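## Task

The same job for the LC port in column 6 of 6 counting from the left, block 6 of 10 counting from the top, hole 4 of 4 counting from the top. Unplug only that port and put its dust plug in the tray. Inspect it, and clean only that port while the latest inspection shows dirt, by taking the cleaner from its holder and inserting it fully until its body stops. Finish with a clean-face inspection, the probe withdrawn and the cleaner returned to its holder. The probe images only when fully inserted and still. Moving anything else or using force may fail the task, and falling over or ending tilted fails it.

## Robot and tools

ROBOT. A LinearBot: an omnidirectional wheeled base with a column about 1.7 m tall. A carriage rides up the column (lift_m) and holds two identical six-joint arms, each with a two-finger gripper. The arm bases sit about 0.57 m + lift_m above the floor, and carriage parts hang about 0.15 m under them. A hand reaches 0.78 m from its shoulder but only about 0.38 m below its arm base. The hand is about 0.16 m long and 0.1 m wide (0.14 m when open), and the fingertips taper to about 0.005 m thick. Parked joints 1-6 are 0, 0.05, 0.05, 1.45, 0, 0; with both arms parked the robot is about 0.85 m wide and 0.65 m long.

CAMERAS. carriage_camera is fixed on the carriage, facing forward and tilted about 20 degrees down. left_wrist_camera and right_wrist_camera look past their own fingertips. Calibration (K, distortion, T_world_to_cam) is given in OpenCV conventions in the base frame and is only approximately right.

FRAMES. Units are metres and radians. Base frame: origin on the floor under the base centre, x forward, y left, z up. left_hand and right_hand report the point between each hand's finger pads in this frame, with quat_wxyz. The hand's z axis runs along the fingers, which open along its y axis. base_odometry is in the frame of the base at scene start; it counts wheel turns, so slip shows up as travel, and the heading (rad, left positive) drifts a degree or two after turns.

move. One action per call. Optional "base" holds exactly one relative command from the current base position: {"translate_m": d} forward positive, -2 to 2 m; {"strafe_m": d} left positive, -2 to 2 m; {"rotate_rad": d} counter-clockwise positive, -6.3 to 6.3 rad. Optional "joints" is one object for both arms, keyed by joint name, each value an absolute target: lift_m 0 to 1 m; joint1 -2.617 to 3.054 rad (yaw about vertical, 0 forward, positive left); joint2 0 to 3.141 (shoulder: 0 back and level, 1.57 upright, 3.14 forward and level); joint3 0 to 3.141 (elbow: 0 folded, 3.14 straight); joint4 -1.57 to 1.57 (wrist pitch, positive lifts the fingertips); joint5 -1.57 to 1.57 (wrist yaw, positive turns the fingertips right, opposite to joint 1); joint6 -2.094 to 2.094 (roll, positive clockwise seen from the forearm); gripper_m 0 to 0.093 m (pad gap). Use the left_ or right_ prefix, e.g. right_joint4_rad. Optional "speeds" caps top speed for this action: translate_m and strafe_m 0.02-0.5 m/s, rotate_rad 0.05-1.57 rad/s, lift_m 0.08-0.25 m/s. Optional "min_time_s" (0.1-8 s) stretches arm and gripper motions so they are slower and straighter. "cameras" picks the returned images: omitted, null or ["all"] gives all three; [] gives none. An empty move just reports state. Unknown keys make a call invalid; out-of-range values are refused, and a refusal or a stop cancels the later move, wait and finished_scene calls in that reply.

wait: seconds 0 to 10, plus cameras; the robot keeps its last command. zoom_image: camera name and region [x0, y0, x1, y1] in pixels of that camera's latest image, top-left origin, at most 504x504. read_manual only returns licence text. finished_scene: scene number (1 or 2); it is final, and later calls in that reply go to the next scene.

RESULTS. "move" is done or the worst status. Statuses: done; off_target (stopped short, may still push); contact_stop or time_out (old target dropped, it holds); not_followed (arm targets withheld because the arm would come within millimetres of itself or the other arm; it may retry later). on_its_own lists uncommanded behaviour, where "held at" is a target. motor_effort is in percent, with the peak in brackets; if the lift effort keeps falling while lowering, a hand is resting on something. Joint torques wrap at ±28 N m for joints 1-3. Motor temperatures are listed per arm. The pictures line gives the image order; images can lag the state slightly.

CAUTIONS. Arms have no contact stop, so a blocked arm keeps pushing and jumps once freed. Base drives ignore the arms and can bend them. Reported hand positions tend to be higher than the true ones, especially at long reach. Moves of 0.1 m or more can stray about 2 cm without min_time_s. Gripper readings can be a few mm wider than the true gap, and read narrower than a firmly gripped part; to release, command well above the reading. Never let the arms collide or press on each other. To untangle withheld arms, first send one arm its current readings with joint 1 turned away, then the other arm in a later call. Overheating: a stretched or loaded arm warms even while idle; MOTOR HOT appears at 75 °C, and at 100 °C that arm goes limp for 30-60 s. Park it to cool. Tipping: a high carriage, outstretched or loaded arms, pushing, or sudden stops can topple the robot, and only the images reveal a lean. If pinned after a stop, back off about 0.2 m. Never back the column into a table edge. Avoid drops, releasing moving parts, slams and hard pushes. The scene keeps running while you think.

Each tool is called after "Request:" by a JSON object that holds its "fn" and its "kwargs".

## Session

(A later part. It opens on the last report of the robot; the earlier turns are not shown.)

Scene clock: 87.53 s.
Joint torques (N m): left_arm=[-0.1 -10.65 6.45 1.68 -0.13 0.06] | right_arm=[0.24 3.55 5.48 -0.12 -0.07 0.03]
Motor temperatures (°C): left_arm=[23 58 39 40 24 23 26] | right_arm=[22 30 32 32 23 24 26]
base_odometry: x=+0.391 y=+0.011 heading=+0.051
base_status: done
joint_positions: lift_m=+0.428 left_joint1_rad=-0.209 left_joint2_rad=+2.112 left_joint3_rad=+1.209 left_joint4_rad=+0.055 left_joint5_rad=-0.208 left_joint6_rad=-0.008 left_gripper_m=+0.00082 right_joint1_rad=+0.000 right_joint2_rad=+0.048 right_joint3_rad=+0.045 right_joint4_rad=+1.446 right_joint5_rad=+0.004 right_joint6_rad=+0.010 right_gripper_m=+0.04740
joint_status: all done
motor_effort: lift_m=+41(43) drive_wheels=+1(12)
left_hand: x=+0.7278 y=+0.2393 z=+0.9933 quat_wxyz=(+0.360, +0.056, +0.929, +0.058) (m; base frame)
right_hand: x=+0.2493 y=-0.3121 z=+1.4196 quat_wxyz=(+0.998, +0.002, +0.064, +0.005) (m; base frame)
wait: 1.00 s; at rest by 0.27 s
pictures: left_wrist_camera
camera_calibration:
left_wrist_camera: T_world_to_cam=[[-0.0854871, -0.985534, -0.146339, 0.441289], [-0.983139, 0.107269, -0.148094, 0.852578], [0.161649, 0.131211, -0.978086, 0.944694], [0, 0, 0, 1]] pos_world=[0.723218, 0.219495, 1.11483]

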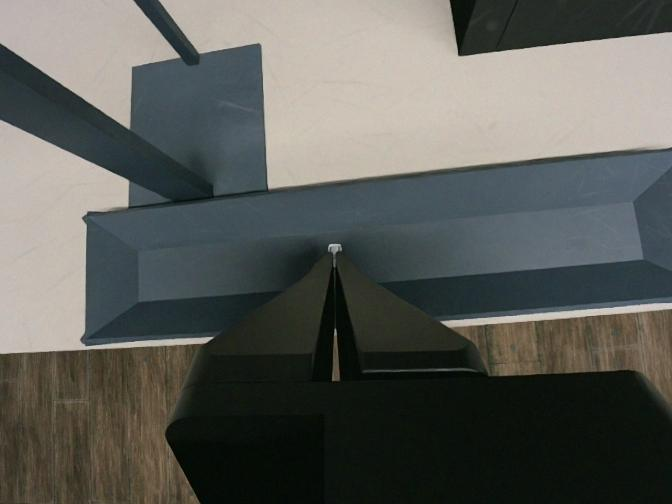

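Request:
{"fn": "move", "kwargs": {"joints": {"lift_m":0.42}, "speeds": {"lift_m":0.08}, "cameras": ["left_wrist_camera"]}}

Request:
{"fn": "move", "kwargs": {"joints": {"left_gripper_m":0.02}, "min_time_s": 1.0, "cameras": []}}

Request:
{"fn": "wait", "kwargs": {"seconds": 1, "cameras": ["left_wrist_camera"]}}

Request:
{"fn": "zoom_image", "kwargs": {"camera": "left_wrist_camera", "region": [285, 200, 385, 300]}}

Scene clock: 88.33 s.
Joint torques (N m): left_arm=[-0.08 -10.8 6.45 1.68 -0.14 0.06] | right_arm=[0.36 3.79 5.61 -0.08 -0.07 -0.06]
Motor temperatures (°C): left_arm=[23 57 39 40 24 23 26] | right_arm=[22 30 32 32 23 24 26]
move: done
base_odometry: x=+0.391 y=+0.011 heading=+0.051
base_status: not commanded
joint_positions: lift_m=+0.420 left_joint1_rad=-0.209 left_joint2_rad=+2.113 left_joint3_rad=+1.209 left_joint4_rad=+0.053 left_joint5_rad=-0.208 left_joint6_rad=-0.008 left_gripper_m=+0.00082 right_joint1_rad=+0.000 right_joint2_rad=+0.048 right_joint3_rad=+0.045 right_joint4_rad=+1.446 right_joint5_rad=+0.004 right_joint6_rad=+0.010 right_gripper_m=+0.04740
joint_status: all done
motor_effort: lift_m=+41(43) drive_wheels=-4(5)
left_hand: x=+0.7274 y=+0.2395 z=+0.9846 quat_wxyz=(+0.359, +0.057, +0.930, +0.058) (m; base frame)
right_hand: x=+0.2493 y=-0.3121 z=+1.4115 quat_wxyz=(+0.998, +0.002, +0.064, +0.005) (m; base frame)
pictures: left_wrist_camera
camera_calibration:
left_wrist_camera: T_world_to_cam=[[-0.0859289, -0.985443, -0.146689, 0.440692], [-0.983573, 0.107367, -0.145111, 0.84818], [0.158748, 0.13181, -0.978481, 0.938586], [0, 0, 0, 1]] pos_world=[0.723116, 0.219495, 1.10611]

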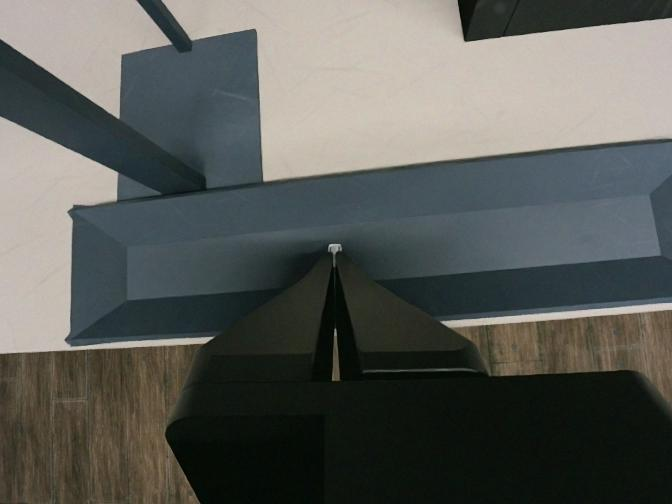

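Scene clock: 89.63 s.
Joint torques (N m): left_arm=[-0.09 -10.78 6.45 1.7 -0.12 0.06] | right_arm=[0.34 3.86 5.76 -0.11 -0.01 -0.02]
Motor temperatures (°C): left_arm=[23 57 39 40 24 23 26] | right_arm=[22 30 32 32 23 24 26]
move: done
base_odometry: x=+0.391 y=+0.011 heading=+0.051
base_status: not commanded
joint_positions: lift_m=+0.420 left_joint1_rad=-0.209 left_joint2_rad=+2.113 left_joint3_rad=+1.209 left_joint4_rad=+0.053 left_joint5_rad=-0.208 left_joint6_rad=-0.008 left_gripper_m=+0.01988 right_joint1_rad=+0.000 right_joint2_rad=+0.048 right_joint3_rad=+0.045 right_joint4_rad=+1.446 right_joint5_rad=+0.004 right_joint6_rad=+0.010 right_gripper_m=+0.04740
joint_status: all done
motor_effort: lift_m=+41(42) drive_wheels=+1(4)
left_hand: x=+0.7274 y=+0.2395 z=+0.9846 quat_wxyz=(+0.359, +0.057, +0.930, +0.058) (m; base frame)
right_hand: x=+0.2493 y=-0.3121 z=+1.4115 quat_wxyz=(+0.998, +0.002, +0.064, +0.005) (m; base frame)
pictures: none
No camera images: "cameras" was empty.

Scene clock: 90.63 s.
Joint torques (N m): left_arm=[-0.06 -10.77 6.5 1.7 -0.12 0.05] | right_arm=[0.1 4 5.41 -0.1 -0.04 -0.02]
Motor temperatures (°C): left_arm=[23 57 39 40 24 23 26] | right_arm=[22 30 32 32 23 24 26]
base_odometry: x=+0.391 y=+0.011 heading=+0.051
base_status: not commanded
joint_positions: lift_m=+0.420 left_joint1_rad=-0.209 left_joint2_rad=+2.113 left_joint3_rad=+1.209 left_joint4_rad=+0.053 left_joint5_rad=-0.208 left_joint6_rad=-0.008 left_gripper_m=+0.01988 right_joint1_rad=+0.000 right_joint2_rad=+0.048 right_joint3_rad=+0.045 right_joint4_rad=+1.446 right_joint5_rad=+0.004 right_joint6_rad=+0.010 right_gripper_m=+0.04740
joint_status: all done
motor_effort: lift_m=+41(42) drive_wheels=+1(4)
left_hand: x=+0.7274 y=+0.2395 z=+0.9846 quat_wxyz=(+0.359, +0.057, +0.930, +0.058) (m; base frame)
right_hand: x=+0.2493 y=-0.3121 z=+1.4115 quat_wxyz=(+0.998, +0.002, +0.064, +0.005) (m; base frame)
wait: 1.00 s; at rest by 0.27 s
pictures: left_wrist_camera
camera_calibration:
left_wrist_camera: T_world_to_cam=[[-0.0859289, -0.985443, -0.146689, 0.440692], [-0.983573, 0.107367, -0.145111, 0.84818], [0.158748, 0.13181, -0.978481, 0.938586], [0, 0, 0, 1]] pos_world=[0.723116, 0.219495, 1.10611]

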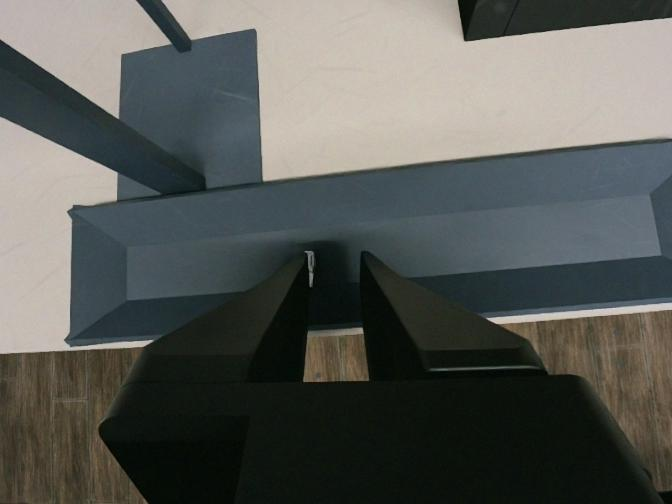

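Scaled by 5.040 from the camera's 672x504 image, which has a finer 960x720 frame.

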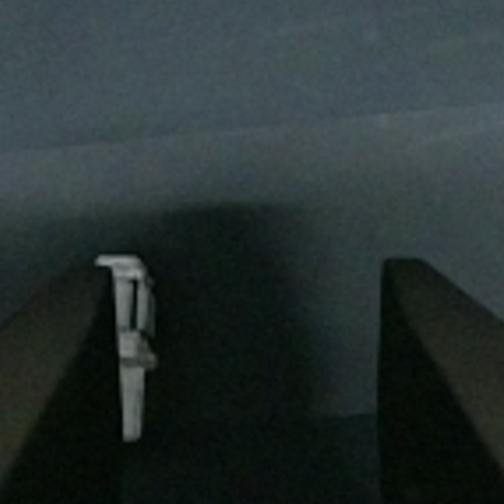

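Request:
{"fn": "move", "kwargs": {"joints": {"lift_m":0.435}, "speeds": {"lift_m":0.08}, "cameras": []}}

Request:
{"fn": "wait", "kwargs": {"seconds": 1, "cameras": ["left_wrist_camera"]}}

Request:
{"fn": "zoom_image", "kwargs": {"camera": "left_wrist_camera", "region": [265, 200, 385, 320]}}

Scene clock: 91.50 s.
Joint torques (N m): left_arm=[-0.08 -10.74 6.5 1.7 -0.12 0.05] | right_arm=[0.35 3.81 5.45 -0.14 -0.04 -0.09]
Motor temperatures (°C): left_arm=[23 57 39 40 24 23 26] | right_arm=[22 30 32 32 23 24 26]
move: done
base_odometry: x=+0.391 y=+0.011 heading=+0.051
base_status: not commanded
joint_positions: lift_m=+0.435 left_joint1_rad=-0.209 left_joint2_rad=+2.113 left_joint3_rad=+1.209 left_joint4_rad=+0.054 left_joint5_rad=-0.208 left_joint6_rad=-0.008 left_gripper_m=+0.01988 right_joint1_rad=+0.000 right_joint2_rad=+0.048 right_joint3_rad=+0.045 right_joint4_rad=+1.446 right_joint5_rad=+0.004 right_joint6_rad=+0.010 right_gripper_m=+0.04740
joint_status: all done
motor_effort: lift_m=+39(47) drive_wheels=+1(5)
left_hand: x=+0.7275 y=+0.2394 z=+0.9997 quat_wxyz=(+0.359, +0.057, +0.930, +0.058) (m; base frame)
right_hand: x=+0.2493 y=-0.3121 z=+1.4267 quat_wxyz=(+0.998, +0.002, +0.064, +0.005) (m; base frame)
pictures: none
No camera images: "cameras" was empty.

Scene clock: 92.50 s.
Joint torques (N m): left_arm=[-0.01 -10.76 6.52 1.69 -0.12 0.07] | right_arm=[0.29 3.89 5.44 -0.12 -0.05 0.01]
Motor temperatures (°C): left_arm=[23 57 39 40 24 23 26] | right_arm=[22 30 32 32 23 24 26]
base_odometry: x=+0.391 y=+0.011 heading=+0.051
base_status: not commanded
joint_positions: lift_m=+0.435 left_joint1_rad=-0.209 left_joint2_rad=+2.113 left_joint3_rad=+1.209 left_joint4_rad=+0.054 left_joint5_rad=-0.208 left_joint6_rad=-0.008 left_gripper_m=+0.01988 right_joint1_rad=+0.000 right_joint2_rad=+0.048 right_joint3_rad=+0.045 right_joint4_rad=+1.446 right_joint5_rad=+0.004 right_joint6_rad=+0.010 right_gripper_m=+0.04740
joint_status: all done
motor_effort: lift_m=+39(47) drive_wheels=+1(5)
left_hand: x=+0.7275 y=+0.2394 z=+0.9997 quat_wxyz=(+0.359, +0.057, +0.930, +0.058) (m; base frame)
right_hand: x=+0.2493 y=-0.3121 z=+1.4267 quat_wxyz=(+0.998, +0.002, +0.064, +0.005) (m; base frame)
wait: 1.00 s; at rest by 0.27 s
pictures: left_wrist_camera
camera_calibration:
left_wrist_camera: T_world_to_cam=[[-0.0858258, -0.985458, -0.14665, 0.442801], [-0.983468, 0.107353, -0.145825, 0.851199], [0.159448, 0.13171, -0.978381, 0.952753], [0, 0, 0, 1]] pos_world=[0.723216, 0.219495, 1.12122]

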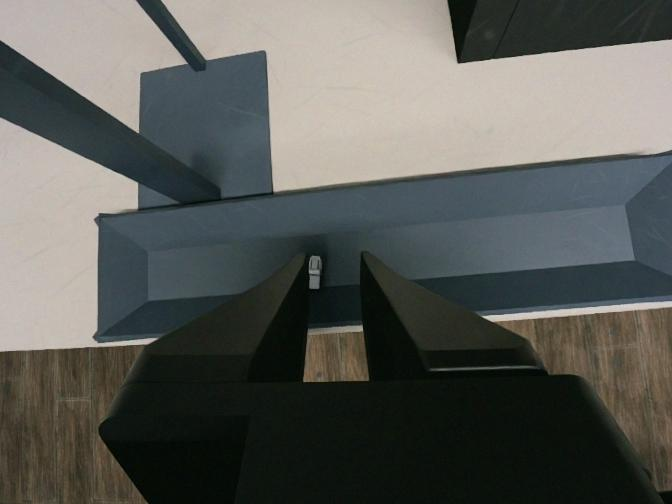

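Scaled by 4.200 from the camera's 672x504 image, which has a finer 960x720 frame.

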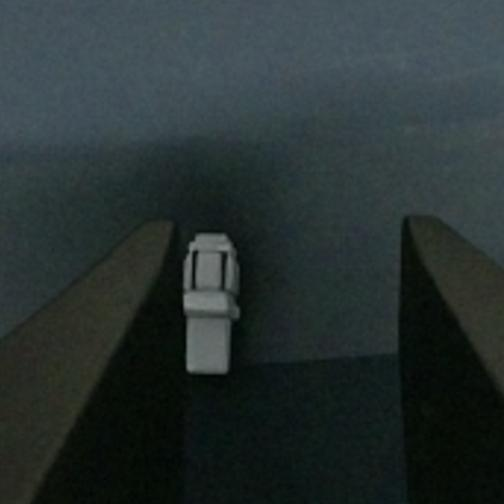

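Request:
{"fn": "move", "kwargs": {"joints": {"lift_m":0.52}, "cameras": []}}

Request:
{"fn": "move", "kwargs": {"base": {"translate_m":-0.2}, "joints": {"left_joint4_rad":0.9}, "speeds": {"translate_m":0.15}, "cameras": []}}

Request:
{"fn": "move", "kwargs": {"base": {"strafe_m":-0.2}, "joints": {"right_joint1_rad":0.829,"right_joint2_rad":1.71,"right_joint3_rad":0.71,"right_joint4_rad":1.3,"right_joint5_rad":0.885,"right_joint6_rad":0}, "min_time_s": 4, "cameras": []}}

Request:
{"fn": "move", "kwargs": {"joints": {"right_joint4_rad":1.085,"left_joint1_rad":-0.21,"left_joint5_rad":0.7,"left_joint6_rad":0,"lift_m":0.40}, "min_time_s": 2, "cameras": []}}

Request:
{"fn": "wait", "kwargs": {"seconds": 1}}

Scene clock: 94.17 s.
Joint torques (N m): left_arm=[-0.02 -10.8 6.46 1.68 -0.12 0.07] | right_arm=[0.34 3.93 5.37 -0.1 -0.06 0.01]
Motor temperatures (°C): left_arm=[23 57 38 40 24 23 26] | right_arm=[22 30 32 32 23 24 26]
move: done
base_odometry: x=+0.391 y=+0.011 heading=+0.051
base_status: not commanded
joint_positions: lift_m=+0.520 left_joint1_rad=-0.209 left_joint2_rad=+2.113 left_joint3_rad=+1.209 left_joint4_rad=+0.055 left_joint5_rad=-0.208 left_joint6_rad=-0.008 left_gripper_m=+0.01988 right_joint1_rad=+0.000 right_joint2_rad=+0.048 right_joint3_rad=+0.045 right_joint4_rad=+1.446 right_joint5_rad=+0.004 right_joint6_rad=+0.010 right_gripper_m=+0.04740
joint_status: all done
motor_effort: lift_m=+39(48) drive_wheels=+1(4)
left_hand: x=+0.7277 y=+0.2394 z=+1.0847 quat_wxyz=(+0.360, +0.057, +0.930, +0.058) (m; base frame)
right_hand: x=+0.2493 y=-0.3121 z=+1.5117 quat_wxyz=(+0.998, +0.002, +0.064, +0.005) (m; base frame)
pictures: none
No camera images: "cameras" was empty.

Scene clock: 96.50 s.
Joint torques (N m): left_arm=[-0.1 -11.21 6.8 2.26 -0.04 0.09] | right_arm=[0.39 3.81 5.45 -0.06 -0.03 -0.02]
Motor temperatures (°C): left_arm=[23 57 38 40 24 23 26] | right_arm=[22 30 32 32 23 24 26]
move: done
base_odometry: x=+0.191 y=+0.001 heading=+0.051
base_status: done
joint_positions: lift_m=+0.520 left_joint1_rad=-0.209 left_joint2_rad=+2.113 left_joint3_rad=+1.209 left_joint4_rad=+0.893 left_joint5_rad=-0.208 left_joint6_rad=-0.008 left_gripper_m=+0.01988 right_joint1_rad=+0.000 right_joint2_rad=+0.048 right_joint3_rad=+0.045 right_joint4_rad=+1.446 right_joint5_rad=+0.004 right_joint6_rad=+0.010 right_gripper_m=+0.04740
joint_status: all done
motor_effort: lift_m=+39(40) drive_wheels=-1(18)
left_hand: x=+0.8081 y=+0.2224 z=+1.2638 quat_wxyz=(+0.703, -0.002, +0.711, -0.003) (m; base frame)
right_hand: x=+0.2492 y=-0.3121 z=+1.5117 quat_wxyz=(+0.998, +0.002, +0.064, +0.005) (m; base frame)
pictures: none
No camera images: "cameras" was empty.

Scene clock: 100.80 s.
Joint torques (N m): left_arm=[0.27 -11.14 6.76 2.26 -0.02 0.07] | right_arm=[0.7 -8.05 9.07 2.21 0.03 -0.06]
Motor temperatures (°C): left_arm=[23 58 38 40 24 23 26] | right_arm=[22 30 33 32 23 24 26]
move: off_target
base_odometry: x=+0.201 y=-0.199 heading=+0.051
base_status: done
joint_positions: lift_m=+0.520 left_joint1_rad=-0.212 left_joint2_rad=+2.113 left_joint3_rad=+1.209 left_joint4_rad=+0.895 left_joint5_rad=-0.209 left_joint6_rad=-0.008 left_gripper_m=+0.01988 right_joint1_rad=+0.824 right_joint2_rad=+1.715 right_joint3_rad=+0.670 right_joint4_rad=+1.254 right_joint5_rad=+0.878 right_joint6_rad=+0.010 right_gripper_m=+0.04739
joint_status: right_joint4_rad off_target (ended at +1.254, target +1.300); the others done
motor_effort: lift_m=+39(40) drive_wheels=-4(10)
left_hand: x=+0.8077 y=+0.2203 z=+1.2642 quat_wxyz=(+0.704, -0.001, +0.710, -0.004) (m; base frame)
right_hand: x=+0.5939 y=-0.0987 z=+1.3135 quat_wxyz=(+0.751, +0.078, +0.654, +0.040) (m; base frame)
pictures: none
No camera images: "cameras" was empty.

Scene clock: 103.17 s.
Joint torques (N m): left_arm=[0.23 -10.97 6.68 2.03 0.11 0.06] | right_arm=[0.76 -9.06 8.34 2.37 0.01 -0.06]
Motor temperatures (°C): left_arm=[23 58 38 41 24 23 26] | right_arm=[22 30 33 33 23 24 26]
move: off_target
base_odometry: x=+0.201 y=-0.199 heading=+0.051
base_status: not commanded
joint_positions: lift_m=+0.400 left_joint1_rad=-0.212 left_joint2_rad=+2.113 left_joint3_rad=+1.209 left_joint4_rad=+0.901 left_joint5_rad=+0.687 left_joint6_rad=-0.008 left_gripper_m=+0.01989 right_joint1_rad=+0.824 right_joint2_rad=+1.725 right_joint3_rad=+0.681 right_joint4_rad=+1.040 right_joint5_rad=+0.881 right_joint6_rad=+0.009 right_gripper_m=+0.04740
joint_status: right_joint4_rad off_target (ended at +1.040, target +1.085); the others done
motor_effort: lift_m=+40(43) drive_wheels=-4(5)
left_hand: x=+0.7427 y=+0.0863 z=+1.1457 quat_wxyz=(+0.634, +0.305, +0.639, -0.310) (m; base frame)
right_hand: x=+0.5984 y=-0.0942 z=+1.1542 quat_wxyz=(+0.706, +0.023, +0.708, -0.018) (m; base frame)
pictures: none
No camera images: "cameras" was empty.

Scene clock: 104.17 s.
Joint torques (N m): left_arm=[0.2 -11.06 6.68 2.03 0.11 0.08] | right_arm=[0.76 -8.98 8.17 2.35 0.06 -0.01]
Motor temperatures (°C): left_arm=[23 58 38 41 24 23 26] | right_arm=[22 30 33 33 23 24 26]
base_odometry: x=+0.201 y=-0.199 heading=+0.051
base_status: not commanded
joint_positions: lift_m=+0.400 left_joint1_rad=-0.212 left_joint2_rad=+2.113 left_joint3_rad=+1.209 left_joint4_rad=+0.901 left_joint5_rad=+0.689 left_joint6_rad=-0.008 left_gripper_m=+0.01989 right_joint1_rad=+0.824 right_joint2_rad=+1.725 right_joint3_rad=+0.681 right_joint4_rad=+1.039 right_joint5_rad=+0.881 right_joint6_rad=+0.009 right_gripper_m=+0.04740
joint_status: right_joint4_rad off_target (ended at +1.040, target +1.085); the others done
motor_effort: lift_m=+42(43) drive_wheels=-4(5)
left_hand: x=+0.7425 y=+0.0862 z=+1.1457 quat_wxyz=(+0.634, +0.305, +0.639, -0.311) (m; base frame)
right_hand: x=+0.5984 y=-0.0942 z=+1.1541 quat_wxyz=(+0.706, +0.022, +0.708, -0.018) (m; base frame)
wait: 1.00 s; at rest by 0.27 s
pictures: carriage_camera, left_wrist_camera, right_wrist_camera
camera_calibration:
carriage_camera: T_world_to_cam=[[-0.0363689, -0.998764, -0.033866, 0.0549369], [-0.390446, 0.0453962, -0.919506, 1.31551], [0.919907, -0.0202185, -0.391615, 0.437144], [0, 0, 0, 1]] pos_world=[0.113502, 0.00398818, 1.38267]
left_wrist_camera: T_world_to_cam=[[-0.794562, -0.607168, -0.0043432, 0.645084], [-0.331849, 0.440238, -0.834306, 1.17991], [0.508476, -0.661467, -0.551284, 0.433204], [0, 0, 0, 1]] pos_world=[0.683837, 0.158784, 1.22602]
right_wrist_camera: T_world_to_cam=[[-0.044957, -0.996502, -0.0704483, 0.0231543], [-0.62626, 0.0830553, -0.775177, 1.27708], [0.778317, 0.00926928, -0.627803, 0.382197], [0, 0, 0, 1]] pos_world=[0.503357, -0.0865378, 1.23154]

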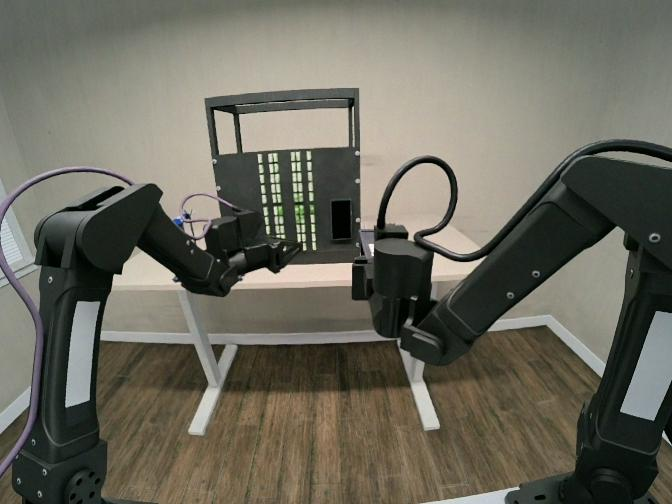

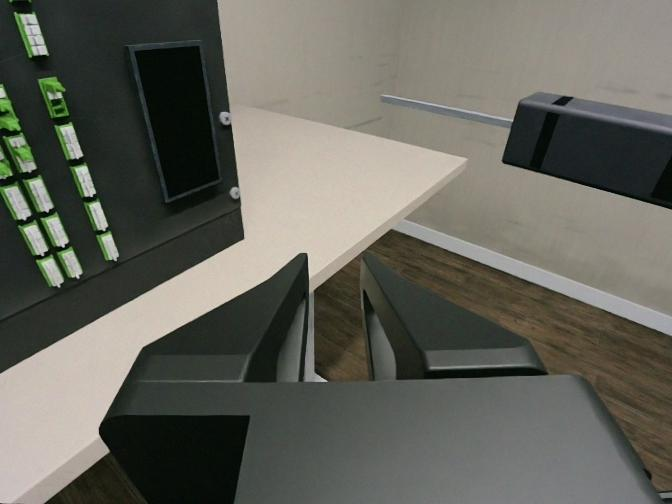

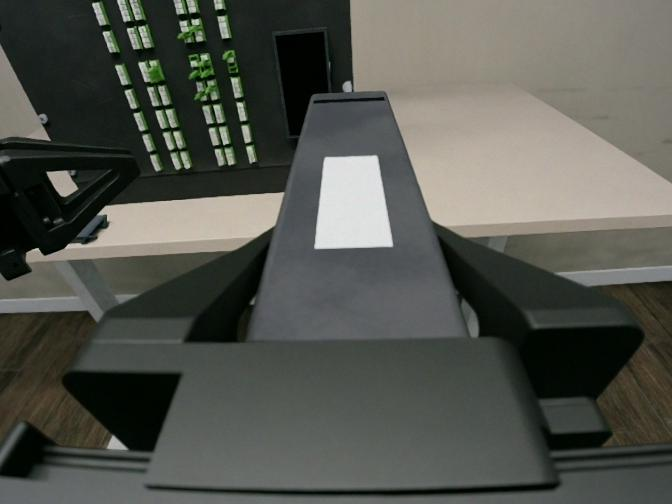

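Request:
{"fn": "move", "kwargs": {"base": {"strafe_m":0.165}, "speeds": {"strafe_m":0.12}, "cameras": []}}

Request:
{"fn": "move", "kwargs": {"base": {"translate_m":0.13}, "speeds": {"translate_m":0.06}, "cameras": []}}

Request:
{"fn": "wait", "kwargs": {"seconds": 1.2}}

Request:
{"fn": "zoom_image", "kwargs": {"camera": "right_wrist_camera", "region": [300, 50, 400, 150]}}

Request:
{"fn": "zoom_image", "kwargs": {"camera": "left_wrist_camera", "region": [340, 30, 540, 190]}}

Scene clock: 106.83 s.
Joint torques (N m): left_arm=[0.02 -11.08 6.68 2 0.08 0.08] | right_arm=[0.55 -8.95 7.99 2.4 0.09 -0.02]
Motor temperatures (°C): left_arm=[23 59 38 41 24 23 26] | right_arm=[22 31 33 34 23 24 26]
move: done
base_odometry: x=+0.193 y=-0.034 heading=+0.051
base_status: done
joint_positions: lift_m=+0.400 left_joint1_rad=-0.210 left_joint2_rad=+2.113 left_joint3_rad=+1.209 left_joint4_rad=+0.901 left_joint5_rad=+0.692 left_joint6_rad=-0.008 left_gripper_m=+0.01989 right_joint1_rad=+0.827 right_joint2_rad=+1.725 right_joint3_rad=+0.681 right_joint4_rad=+1.038 right_joint5_rad=+0.882 right_joint6_rad=+0.009 right_gripper_m=+0.04740
joint_status: not commanded
motor_effort: lift_m=+41(42) drive_wheels=-3(15)
left_hand: x=+0.7426 y=+0.0870 z=+1.1457 quat_wxyz=(+0.634, +0.305, +0.639, -0.311) (m; base frame)
right_hand: x=+0.5977 y=-0.0930 z=+1.1538 quat_wxyz=(+0.705, +0.021, +0.708, -0.018) (m; base frame)
pictures: none
No camera images: "cameras" was empty.

Scene clock: 109.53 s.
Joint torques (N m): left_arm=[0.06 -11.03 6.74 2.03 0.1 0.08] | right_arm=[-0.12 -9.11 8.09 2.37 0.05 -0.03]
Motor temperatures (°C): left_arm=[23 59 37 41 24 23 26] | right_arm=[22 31 34 34 23 24 26]
move: done
base_odometry: x=+0.323 y=-0.027 heading=+0.052
base_status: done
joint_positions: lift_m=+0.400 left_joint1_rad=-0.210 left_joint2_rad=+2.113 left_joint3_rad=+1.209 left_joint4_rad=+0.901 left_joint5_rad=+0.692 left_joint6_rad=-0.008 left_gripper_m=+0.01989 right_joint1_rad=+0.830 right_joint2_rad=+1.725 right_joint3_rad=+0.681 right_joint4_rad=+1.036 right_joint5_rad=+0.882 right_joint6_rad=+0.009 right_gripper_m=+0.04740
joint_status: not commanded
motor_effort: lift_m=+41(41) drive_wheels=-7(12)
left_hand: x=+0.7426 y=+0.0870 z=+1.1458 quat_wxyz=(+0.634, +0.305, +0.639, -0.311) (m; base frame)
right_hand: x=+0.5971 y=-0.0920 z=+1.1535 quat_wxyz=(+0.705, +0.020, +0.709, -0.017) (m; base frame)
pictures: none
No camera images: "cameras" was empty.

Scene clock: 110.73 s.
Joint torques (N m): left_arm=[0.03 -11.07 6.74 2.01 0.11 0.05] | right_arm=[0.29 -9.2 8.42 2.4 0.05 -0.01]
Motor temperatures (°C): left_arm=[23 59 37 42 24 23 26] | right_arm=[22 31 34 35 23 24 26]
base_odometry: x=+0.323 y=-0.027 heading=+0.052
base_status: done
joint_positions: lift_m=+0.400 left_joint1_rad=-0.210 left_joint2_rad=+2.113 left_joint3_rad=+1.209 left_joint4_rad=+0.901 left_joint5_rad=+0.692 left_joint6_rad=-0.008 left_gripper_m=+0.01989 right_joint1_rad=+0.830 right_joint2_rad=+1.725 right_joint3_rad=+0.681 right_joint4_rad=+1.036 right_joint5_rad=+0.882 right_joint6_rad=+0.009 right_gripper_m=+0.04740
joint_status: not commanded
motor_effort: lift_m=+41(41) drive_wheels=-6(12)
left_hand: x=+0.7426 y=+0.0870 z=+1.1458 quat_wxyz=(+0.634, +0.305, +0.639, -0.311) (m; base frame)
right_hand: x=+0.5971 y=-0.0920 z=+1.1535 quat_wxyz=(+0.705, +0.020, +0.709, -0.017) (m; base frame)
wait: 1.20 s; at rest by 0.27 s
pictures: carriage_camera, left_wrist_camera, right_wrist_camera
camera_calibration:
carriage_camera: T_world_to_cam=[[-0.0363689, -0.998764, -0.033866, 0.0549369], [-0.390446, 0.0453962, -0.919506, 1.31551], [0.919907, -0.0202185, -0.391615, 0.437144], [0, 0, 0, 1]] pos_world=[0.113502, 0.00398818, 1.38267]
left_wrist_camera: T_world_to_cam=[[-0.79503, -0.606552, -0.0046436, 0.646357], [-0.331145, 0.440432, -0.834483, 1.17929], [0.508203, -0.661902, -0.551014, 0.433797], [0, 0, 0, 1]] pos_world=[0.683931, 0.159783, 1.22613]
right_wrist_camera: T_world_to_cam=[[-0.0398083, -0.996886, -0.0680728, 0.0194374], [-0.628251, 0.0779472, -0.774096, 1.2751], [0.776992, 0.0119513, -0.629397, 0.385859], [0, 0, 0, 1]] pos_world=[0.502047, -0.0846251, 1.23123]

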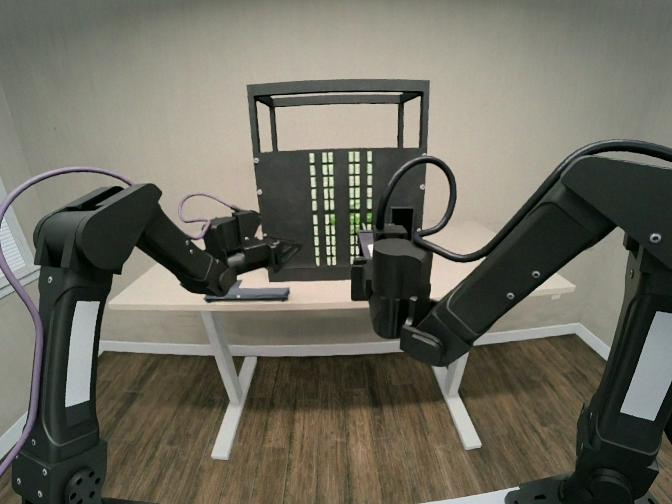

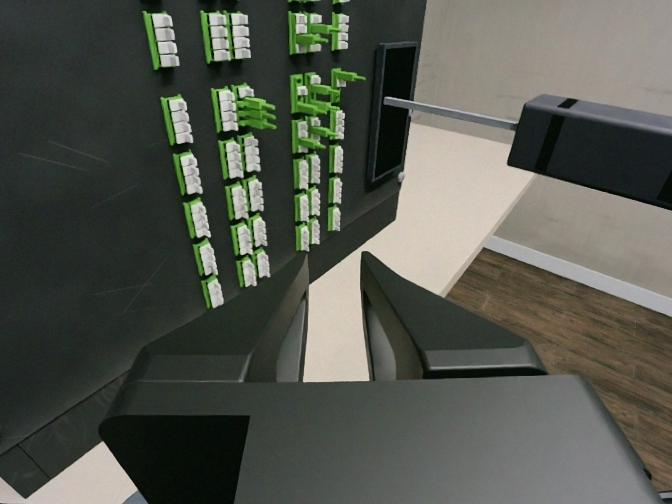

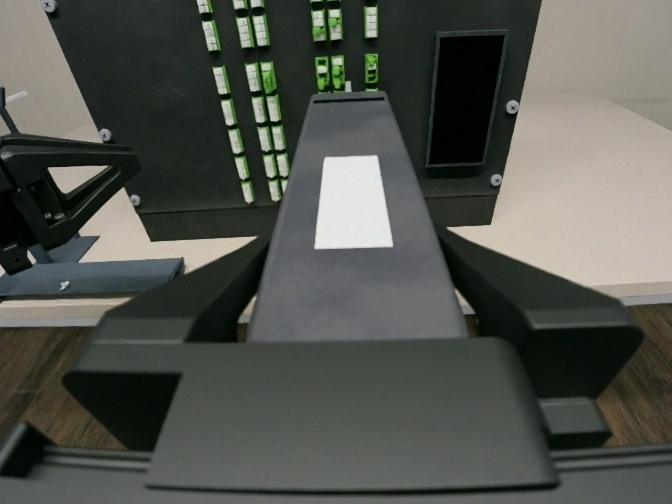

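Scaled by 5.040 from the camera's 672x504 image, which has a finer 960x720 frame.

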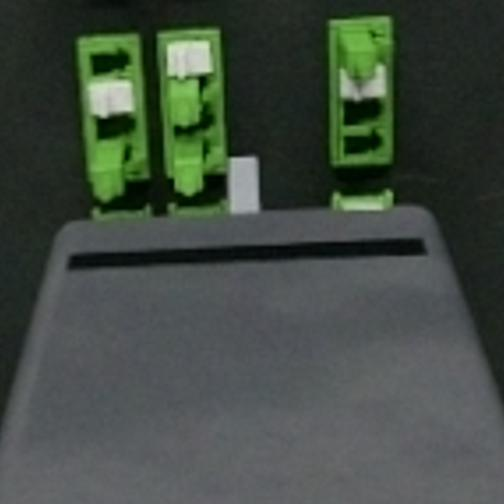

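Scaled by 2.520 from the camera's 672x504 image, which has a finer 960x720 frame.

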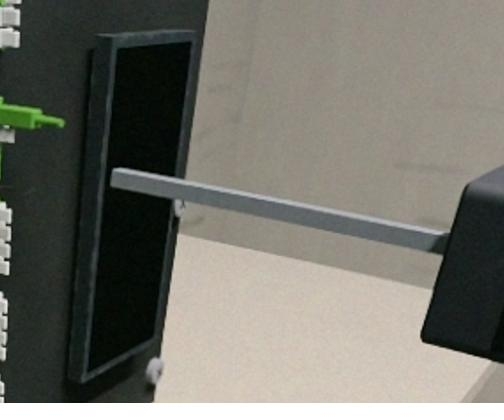

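Request:
{"fn": "move", "kwargs": {"base": {"strafe_m":-0.023}, "joints": {"right_joint6_rad":-0.02}, "speeds": {"strafe_m":0.05}, "cameras": []}}

Request:
{"fn": "move", "kwargs": {"base": {"translate_m":0.018}, "speeds": {"translate_m":0.03}, "cameras": []}}

Request:
{"fn": "wait", "kwargs": {"seconds": 1.2, "cameras": ["right_wrist_camera","left_wrist_camera"]}}

Request:
{"fn": "zoom_image", "kwargs": {"camera": "right_wrist_camera", "region": [320, 50, 400, 130]}}

Request:
{"fn": "zoom_image", "kwargs": {"camera": "right_wrist_camera", "region": [90, 160, 270, 280]}}

Request:
{"fn": "zoom_image", "kwargs": {"camera": "right_wrist_camera", "region": [390, 160, 570, 280]}}

Request:
{"fn": "zoom_image", "kwargs": {"camera": "left_wrist_camera", "region": [320, 50, 500, 170]}}

Scene clock: 112.67 s.
Joint torques (N m): left_arm=[0.06 -11.02 6.68 2 0.07 0.08] | right_arm=[0.09 -8.96 8.12 2.47 0.04 -0.04]
Motor temperatures (°C): left_arm=[23 59 37 42 24 23 26] | right_arm=[22 31 34 35 23 24 26]
move: done
base_odometry: x=+0.324 y=-0.050 heading=+0.052
base_status: done
joint_positions: lift_m=+0.400 left_joint1_rad=-0.211 left_joint2_rad=+2.113 left_joint3_rad=+1.209 left_joint4_rad=+0.901 left_joint5_rad=+0.693 left_joint6_rad=-0.008 left_gripper_m=+0.01989 right_joint1_rad=+0.831 right_joint2_rad=+1.725 right_joint3_rad=+0.681 right_joint4_rad=+1.036 right_joint5_rad=+0.881 right_joint6_rad=-0.009 right_gripper_m=+0.04740
joint_status: all done
motor_effort: lift_m=+41(41) drive_wheels=-6(9)
left_hand: x=+0.7424 y=+0.0867 z=+1.1458 quat_wxyz=(+0.634, +0.306, +0.638, -0.312) (m; base frame)
right_hand: x=+0.5969 y=-0.0915 z=+1.1535 quat_wxyz=(+0.705, +0.013, +0.709, -0.023) (m; base frame)
pictures: none
No camera images: "cameras" was empty.

Scene clock: 113.80 s.
Joint torques (N m): left_arm=[0.02 -11.06 6.74 2.02 0.07 0.09] | right_arm=[0.57 -9.09 7.99 2.42 0.03 -0.03]
Motor temperatures (°C): left_arm=[23 59 37 42 24 23 26] | right_arm=[22 31 34 35 23 24 26]
move: done
base_odometry: x=+0.342 y=-0.049 heading=+0.052
base_status: done
joint_positions: lift_m=+0.400 left_joint1_rad=-0.211 left_joint2_rad=+2.113 left_joint3_rad=+1.209 left_joint4_rad=+0.901 left_joint5_rad=+0.693 left_joint6_rad=-0.008 left_gripper_m=+0.01989 right_joint1_rad=+0.829 right_joint2_rad=+1.725 right_joint3_rad=+0.681 right_joint4_rad=+1.035 right_joint5_rad=+0.882 right_joint6_rad=-0.009 right_gripper_m=+0.04740
joint_status: not commanded
motor_effort: lift_m=+41(41) drive_wheels=+4(11)
left_hand: x=+0.7423 y=+0.0867 z=+1.1458 quat_wxyz=(+0.634, +0.306, +0.638, -0.312) (m; base frame)
right_hand: x=+0.5973 y=-0.0924 z=+1.1533 quat_wxyz=(+0.705, +0.013, +0.709, -0.025) (m; base frame)
pictures: none
No camera images: "cameras" was empty.

Scene clock: 115.00 s.
Joint torques (N m): left_arm=[0.05 -11.11 6.76 2.03 0.08 0.06] | right_arm=[0.38 -9.18 8.05 2.42 0.04 -0.03]
Motor temperatures (°C): left_arm=[23 59 37 42 24 23 26] | right_arm=[22 31 34 35 23 24 26]
base_odometry: x=+0.342 y=-0.049 heading=+0.052
base_status: done
joint_positions: lift_m=+0.400 left_joint1_rad=-0.211 left_joint2_rad=+2.113 left_joint3_rad=+1.209 left_joint4_rad=+0.901 left_joint5_rad=+0.693 left_joint6_rad=-0.008 left_gripper_m=+0.01989 right_joint1_rad=+0.829 right_joint2_rad=+1.725 right_joint3_rad=+0.681 right_joint4_rad=+1.035 right_joint5_rad=+0.883 right_joint6_rad=-0.010 right_gripper_m=+0.04740
joint_status: not commanded
motor_effort: lift_m=+41(41) drive_wheels=+4(11)
left_hand: x=+0.7423 y=+0.0867 z=+1.1458 quat_wxyz=(+0.634, +0.306, +0.638, -0.312) (m; base frame)
right_hand: x=+0.5973 y=-0.0925 z=+1.1533 quat_wxyz=(+0.705, +0.013, +0.709, -0.025) (m; base frame)
wait: 1.20 s; at rest by 0.27 s
pictures: left_wrist_camera, right_wrist_camera
camera_calibration:
left_wrist_camera: T_world_to_cam=[[-0.796193, -0.605025, -0.00457429, 0.646475], [-0.330344, 0.441031, -0.834484, 1.17871], [0.506901, -0.6629, -0.551013, 0.43475], [0, 0, 0, 1]] pos_world=[0.683723, 0.159481, 1.22613]
right_wrist_camera: T_world_to_cam=[[-0.0414299, -0.997992, -0.0479146, -0.0034377], [-0.629768, 0.0633138, -0.774199, 1.27473], [0.775678, -0.00189995, -0.631126, 0.387004], [0, 0, 0, 1]] pos_world=[0.502453, -0.0834037, 1.23098]

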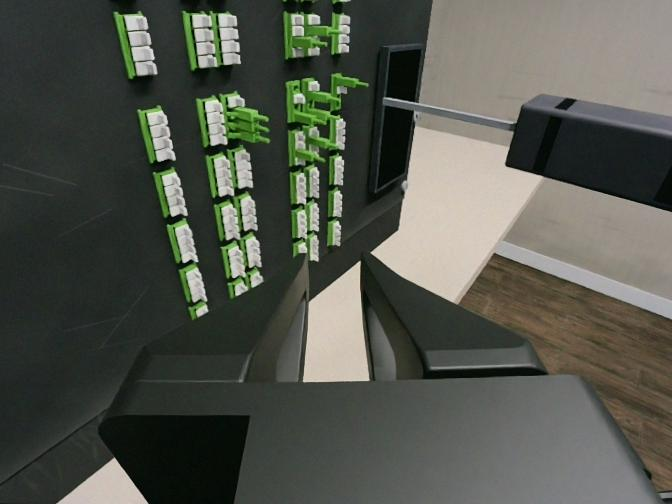

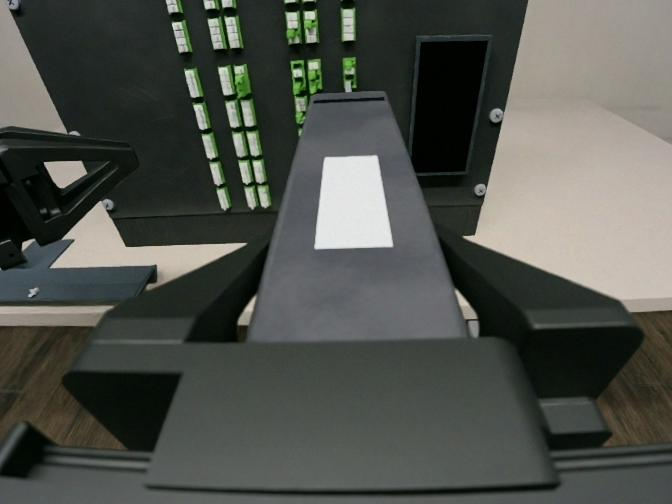

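Scaled by 6.300 from the camera's 672x504 image, which has a finer 960x720 frame.

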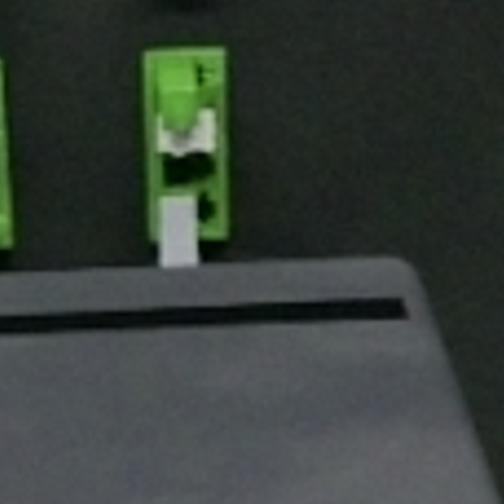

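Scaled by 2.800 from the camera's 672x504 image, which has a finer 960x720 frame.

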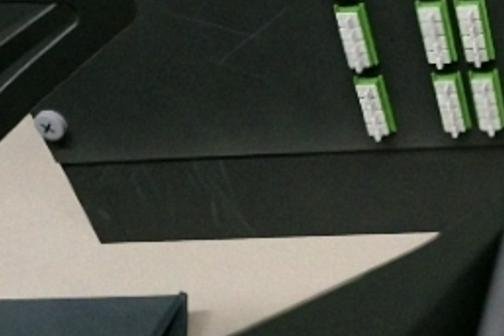

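Scaled by 2.800 from the camera's 672x504 image, which has a finer 960x720 frame.

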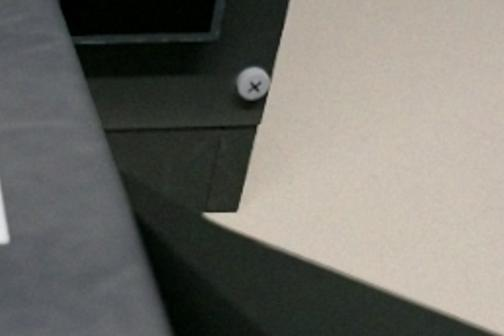

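Scaled by 2.800 from the camera's 672x504 image, which has a finer 960x720 frame.

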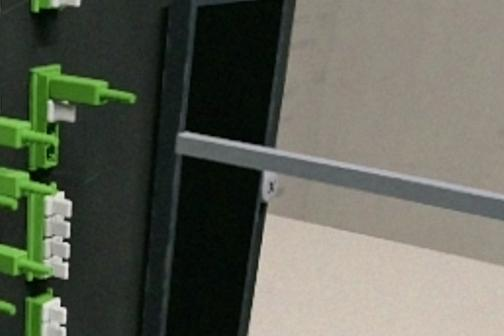

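Request:
{"fn": "move", "kwargs": {"base": {"translate_m":0.018}, "joints": {"lift_m":0.3955}, "speeds": {"translate_m":0.03,"lift_m":0.08}, "cameras": []}}

Request:
{"fn": "wait", "kwargs": {"seconds": 1.2, "cameras": ["right_wrist_camera","left_wrist_camera"]}}

Request:
{"fn": "zoom_image", "kwargs": {"camera": "right_wrist_camera", "region": [330, 60, 370, 100]}}

Request:
{"fn": "zoom_image", "kwargs": {"camera": "left_wrist_camera", "region": [330, 60, 410, 140]}}

Scene clock: 117.60 s.
Joint torques (N m): left_arm=[0.06 -11.07 6.67 2.01 0.06 0.07] | right_arm=[0.43 -9.22 8.13 2.5 -0.02 -0.01]
Motor temperatures (°C): left_arm=[23 59 37 42 24 23 26] | right_arm=[22 32 34 35 23 24 26]
move: done
base_odometry: x=+0.360 y=-0.048 heading=+0.051
base_status: done
joint_positions: lift_m=+0.395 left_joint1_rad=-0.211 left_joint2_rad=+2.114 left_joint3_rad=+1.209 left_joint4_rad=+0.903 left_joint5_rad=+0.694 left_joint6_rad=-0.008 left_gripper_m=+0.01989 right_joint1_rad=+0.829 right_joint2_rad=+1.725 right_joint3_rad=+0.681 right_joint4_rad=+1.029 right_joint5_rad=+0.883 right_joint6_rad=-0.010 right_gripper_m=+0.04740
joint_status: all done
motor_effort: lift_m=+41(44) drive_wheels=+3(14)
left_hand: x=+0.7422 y=+0.0864 z=+1.1414 quat_wxyz=(+0.634, +0.306, +0.638, -0.312) (m; base frame)
right_hand: x=+0.5973 y=-0.0925 z=+1.1478 quat_wxyz=(+0.703, +0.012, +0.710, -0.027) (m; base frame)
pictures: none
No camera images: "cameras" was empty.

Scene clock: 118.80 s.
Joint torques (N m): left_arm=[0.13 -11.1 6.72 2 0.07 0.07] | right_arm=[0.51 -9.09 8.09 2.48 -0.01 0.04]
Motor temperatures (°C): left_arm=[23 60 37 42 24 23 26] | right_arm=[22 32 34 36 23 24 26]
base_odometry: x=+0.360 y=-0.048 heading=+0.051
base_status: done
joint_positions: lift_m=+0.395 left_joint1_rad=-0.211 left_joint2_rad=+2.114 left_joint3_rad=+1.209 left_joint4_rad=+0.903 left_joint5_rad=+0.694 left_joint6_rad=-0.008 left_gripper_m=+0.01989 right_joint1_rad=+0.829 right_joint2_rad=+1.725 right_joint3_rad=+0.681 right_joint4_rad=+1.029 right_joint5_rad=+0.883 right_joint6_rad=-0.010 right_gripper_m=+0.04740
joint_status: all done
motor_effort: lift_m=+40(44) drive_wheels=+4(14)
left_hand: x=+0.7422 y=+0.0864 z=+1.1414 quat_wxyz=(+0.634, +0.306, +0.638, -0.312) (m; base frame)
right_hand: x=+0.5973 y=-0.0925 z=+1.1478 quat_wxyz=(+0.703, +0.012, +0.710, -0.027) (m; base frame)
wait: 1.20 s; at rest by 0.27 s
pictures: left_wrist_camera, right_wrist_camera
camera_calibration:
left_wrist_camera: T_world_to_cam=[[-0.796665, -0.604397, -0.00536631, 0.647438], [-0.329049, 0.441137, -0.83494, 1.17475], [0.507003, -0.663402, -0.550315, 0.431407], [0, 0, 0, 1]] pos_world=[0.683616, 0.159281, 1.22173]
right_wrist_camera: T_world_to_cam=[[-0.0419073, -0.998179, -0.0433923, -0.00868971], [-0.632564, 0.0601249, -0.772171, 1.26953], [0.773374, -0.00491124, -0.633931, 0.387962], [0, 0, 0, 1]] pos_world=[0.502658, -0.0830991, 1.22586]

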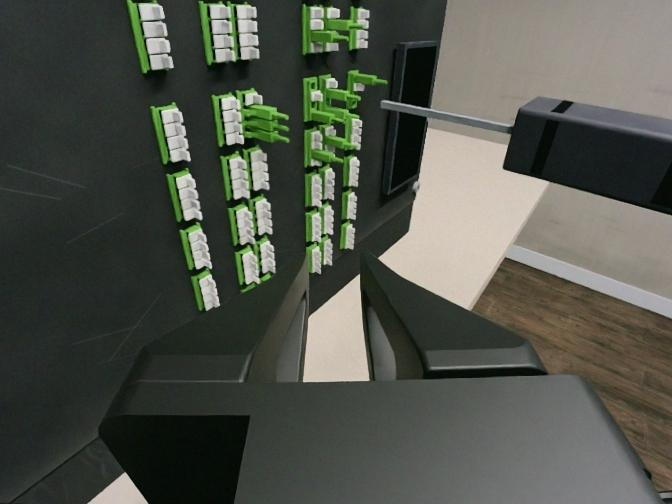

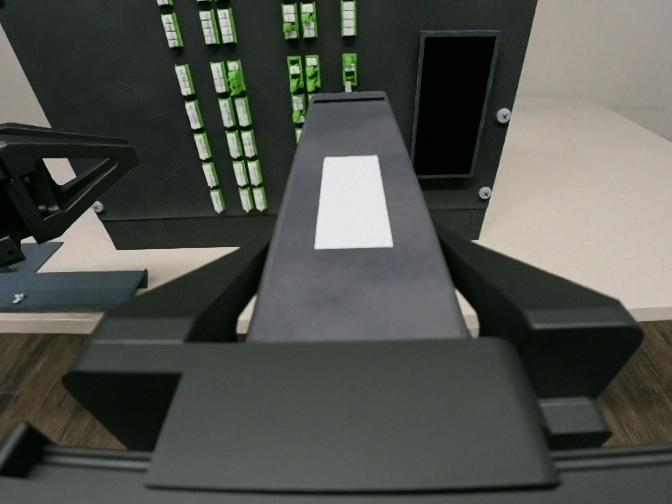

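Scaled by 12.600 from the camera's 672x504 image, which has a finer 960x720 frame.

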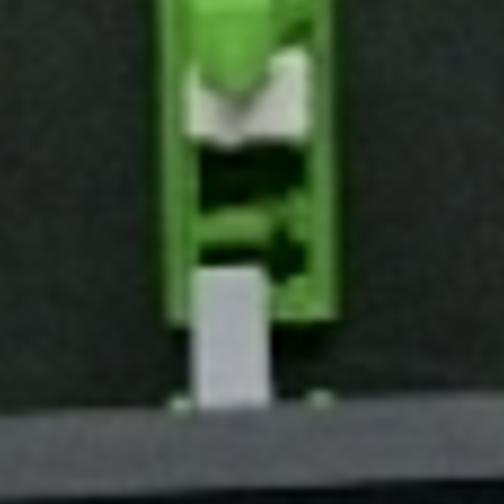

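Scaled by 6.300 from the camera's 672x504 image, which has a finer 960x720 frame.

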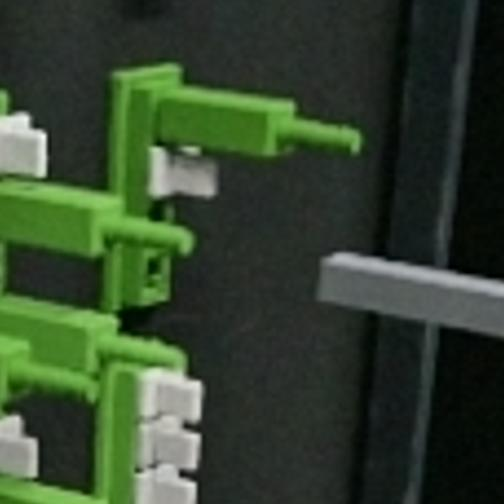

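Request:
{"fn": "zoom_image", "kwargs": {"camera": "left_wrist_camera", "region": [370, 50, 540, 190]}}

Request:
{"fn": "zoom_image", "kwargs": {"camera": "left_wrist_camera", "region": [380, 80, 460, 160]}}

Scaled by 2.965 from the camera's 672x504 image, which has a finer 960x720 frame.

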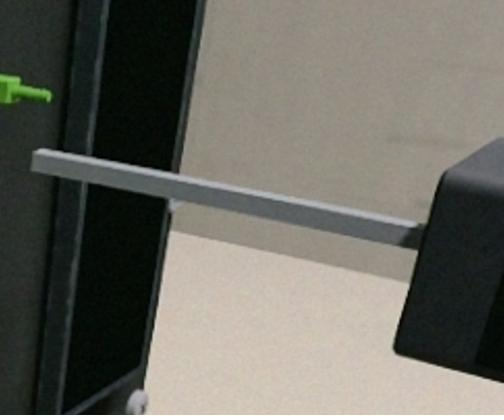

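Scaled by 6.300 from the camera's 672x504 image, which has a finer 960x720 frame.

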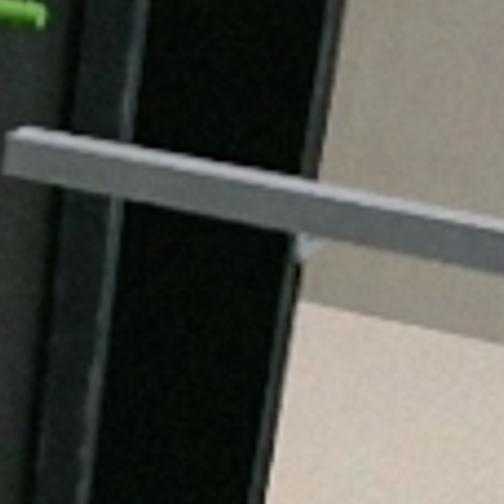

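Request:
{"fn": "move", "kwargs": {"joints": {"right_joint4_rad":1.071,"lift_m":0.4005}, "speeds": {"lift_m":0.08}, "cameras": []}}

Request:
{"fn": "wait", "kwargs": {"seconds": 1.5, "cameras": ["right_wrist_camera","left_wrist_camera"]}}

Request:
{"fn": "zoom_image", "kwargs": {"camera": "right_wrist_camera", "region": [335, 60, 365, 90]}}

Request:
{"fn": "zoom_image", "kwargs": {"camera": "left_wrist_camera", "region": [370, 50, 540, 190]}}

Scene clock: 121.47 s.
Joint torques (N m): left_arm=[0.16 -11.08 6.57 1.96 0.07 0.07] | right_arm=[0.36 -9.06 8.21 2.39 0.05 -0.01]
Motor temperatures (°C): left_arm=[23 60 37 42 24 23 26] | right_arm=[22 32 34 36 23 24 26]
move: off_target
base_odometry: x=+0.360 y=-0.048 heading=+0.051
base_status: not commanded
joint_positions: lift_m=+0.401 left_joint1_rad=-0.211 left_joint2_rad=+2.114 left_joint3_rad=+1.211 left_joint4_rad=+0.907 left_joint5_rad=+0.694 left_joint6_rad=-0.008 left_gripper_m=+0.01989 right_joint1_rad=+0.829 right_joint2_rad=+1.725 right_joint3_rad=+0.681 right_joint4_rad=+1.023 right_joint5_rad=+0.883 right_joint6_rad=-0.010 right_gripper_m=+0.04740
joint_status: right_joint4_rad off_target (ended at +1.023, target +1.071); the others done
motor_effort: lift_m=+39(45) drive_wheels=+4(7)
left_hand: x=+0.7424 y=+0.0864 z=+1.1479 quat_wxyz=(+0.636, +0.307, +0.636, -0.312) (m; base frame)
right_hand: x=+0.5973 y=-0.0925 z=+1.1521 quat_wxyz=(+0.702, +0.010, +0.712, -0.028) (m; base frame)
pictures: none
No camera images: "cameras" was empty.

Scene clock: 122.97 s.
Joint torques (N m): left_arm=[0.12 -11.08 6.57 1.97 0.07 0.07] | right_arm=[0.4 -9.14 8.16 2.44 0.02 -0.07]
Motor temperatures (°C): left_arm=[23 60 37 42 24 23 26] | right_arm=[22 32 34 37 23 24 26]
base_odometry: x=+0.360 y=-0.048 heading=+0.051
base_status: not commanded
joint_positions: lift_m=+0.401 left_joint1_rad=-0.211 left_joint2_rad=+2.114 left_joint3_rad=+1.211 left_joint4_rad=+0.907 left_joint5_rad=+0.694 left_joint6_rad=-0.008 left_gripper_m=+0.01989 right_joint1_rad=+0.829 right_joint2_rad=+1.725 right_joint3_rad=+0.681 right_joint4_rad=+1.023 right_joint5_rad=+0.883 right_joint6_rad=-0.010 right_gripper_m=+0.04740
joint_status: right_joint4_rad off_target (ended at +1.023, target +1.071); the others done
motor_effort: lift_m=+39(45) drive_wheels=+3(7)
left_hand: x=+0.7424 y=+0.0864 z=+1.1479 quat_wxyz=(+0.636, +0.307, +0.636, -0.312) (m; base frame)
right_hand: x=+0.5973 y=-0.0925 z=+1.1520 quat_wxyz=(+0.702, +0.010, +0.712, -0.028) (m; base frame)
wait: 1.50 s; at rest by 0.27 s
pictures: left_wrist_camera, right_wrist_camera
camera_calibration:
left_wrist_camera: T_world_to_cam=[[-0.796579, -0.60447, -0.00879334, 0.651519], [-0.324753, 0.440143, -0.837144, 1.17966], [0.509899, -0.663996, -0.546912, 0.428888], [0, 0, 0, 1]] pos_world=[0.683395, 0.159386, 1.22784]
right_wrist_camera: T_world_to_cam=[[-0.0420517, -0.998349, -0.0391158, -0.0132773], [-0.635488, 0.0569368, -0.770009, 1.27178], [0.770965, -0.00752255, -0.636833, 0.395059], [0, 0, 0, 1]] pos_world=[0.503062, -0.0826943, 1.23035]

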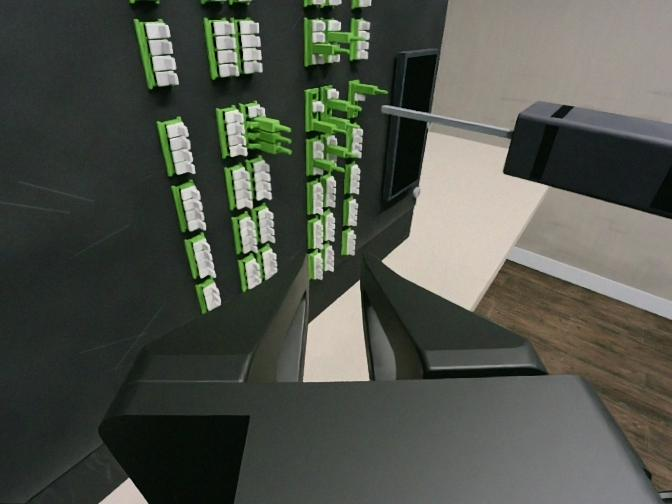

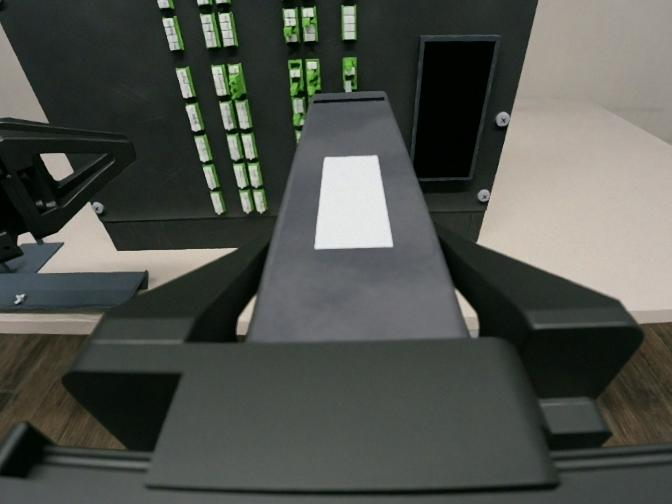

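Scaled by 16.800 from the camera's 672x504 image, which has a finer 960x720 frame.

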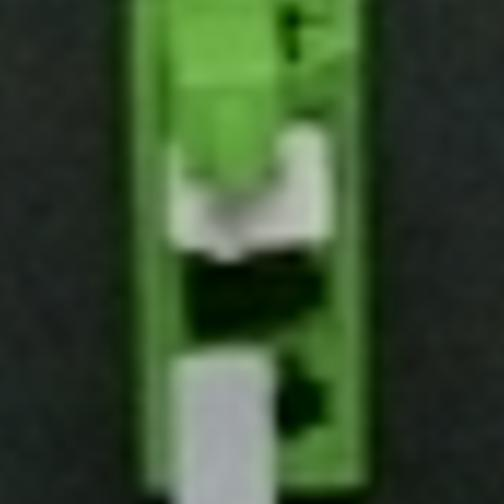

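Scaled by 2.965 from the camera's 672x504 image, which has a finer 960x720 frame.

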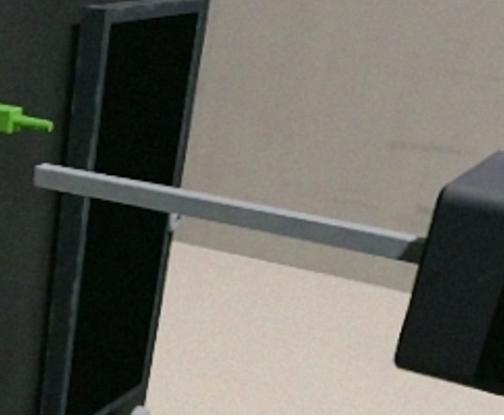

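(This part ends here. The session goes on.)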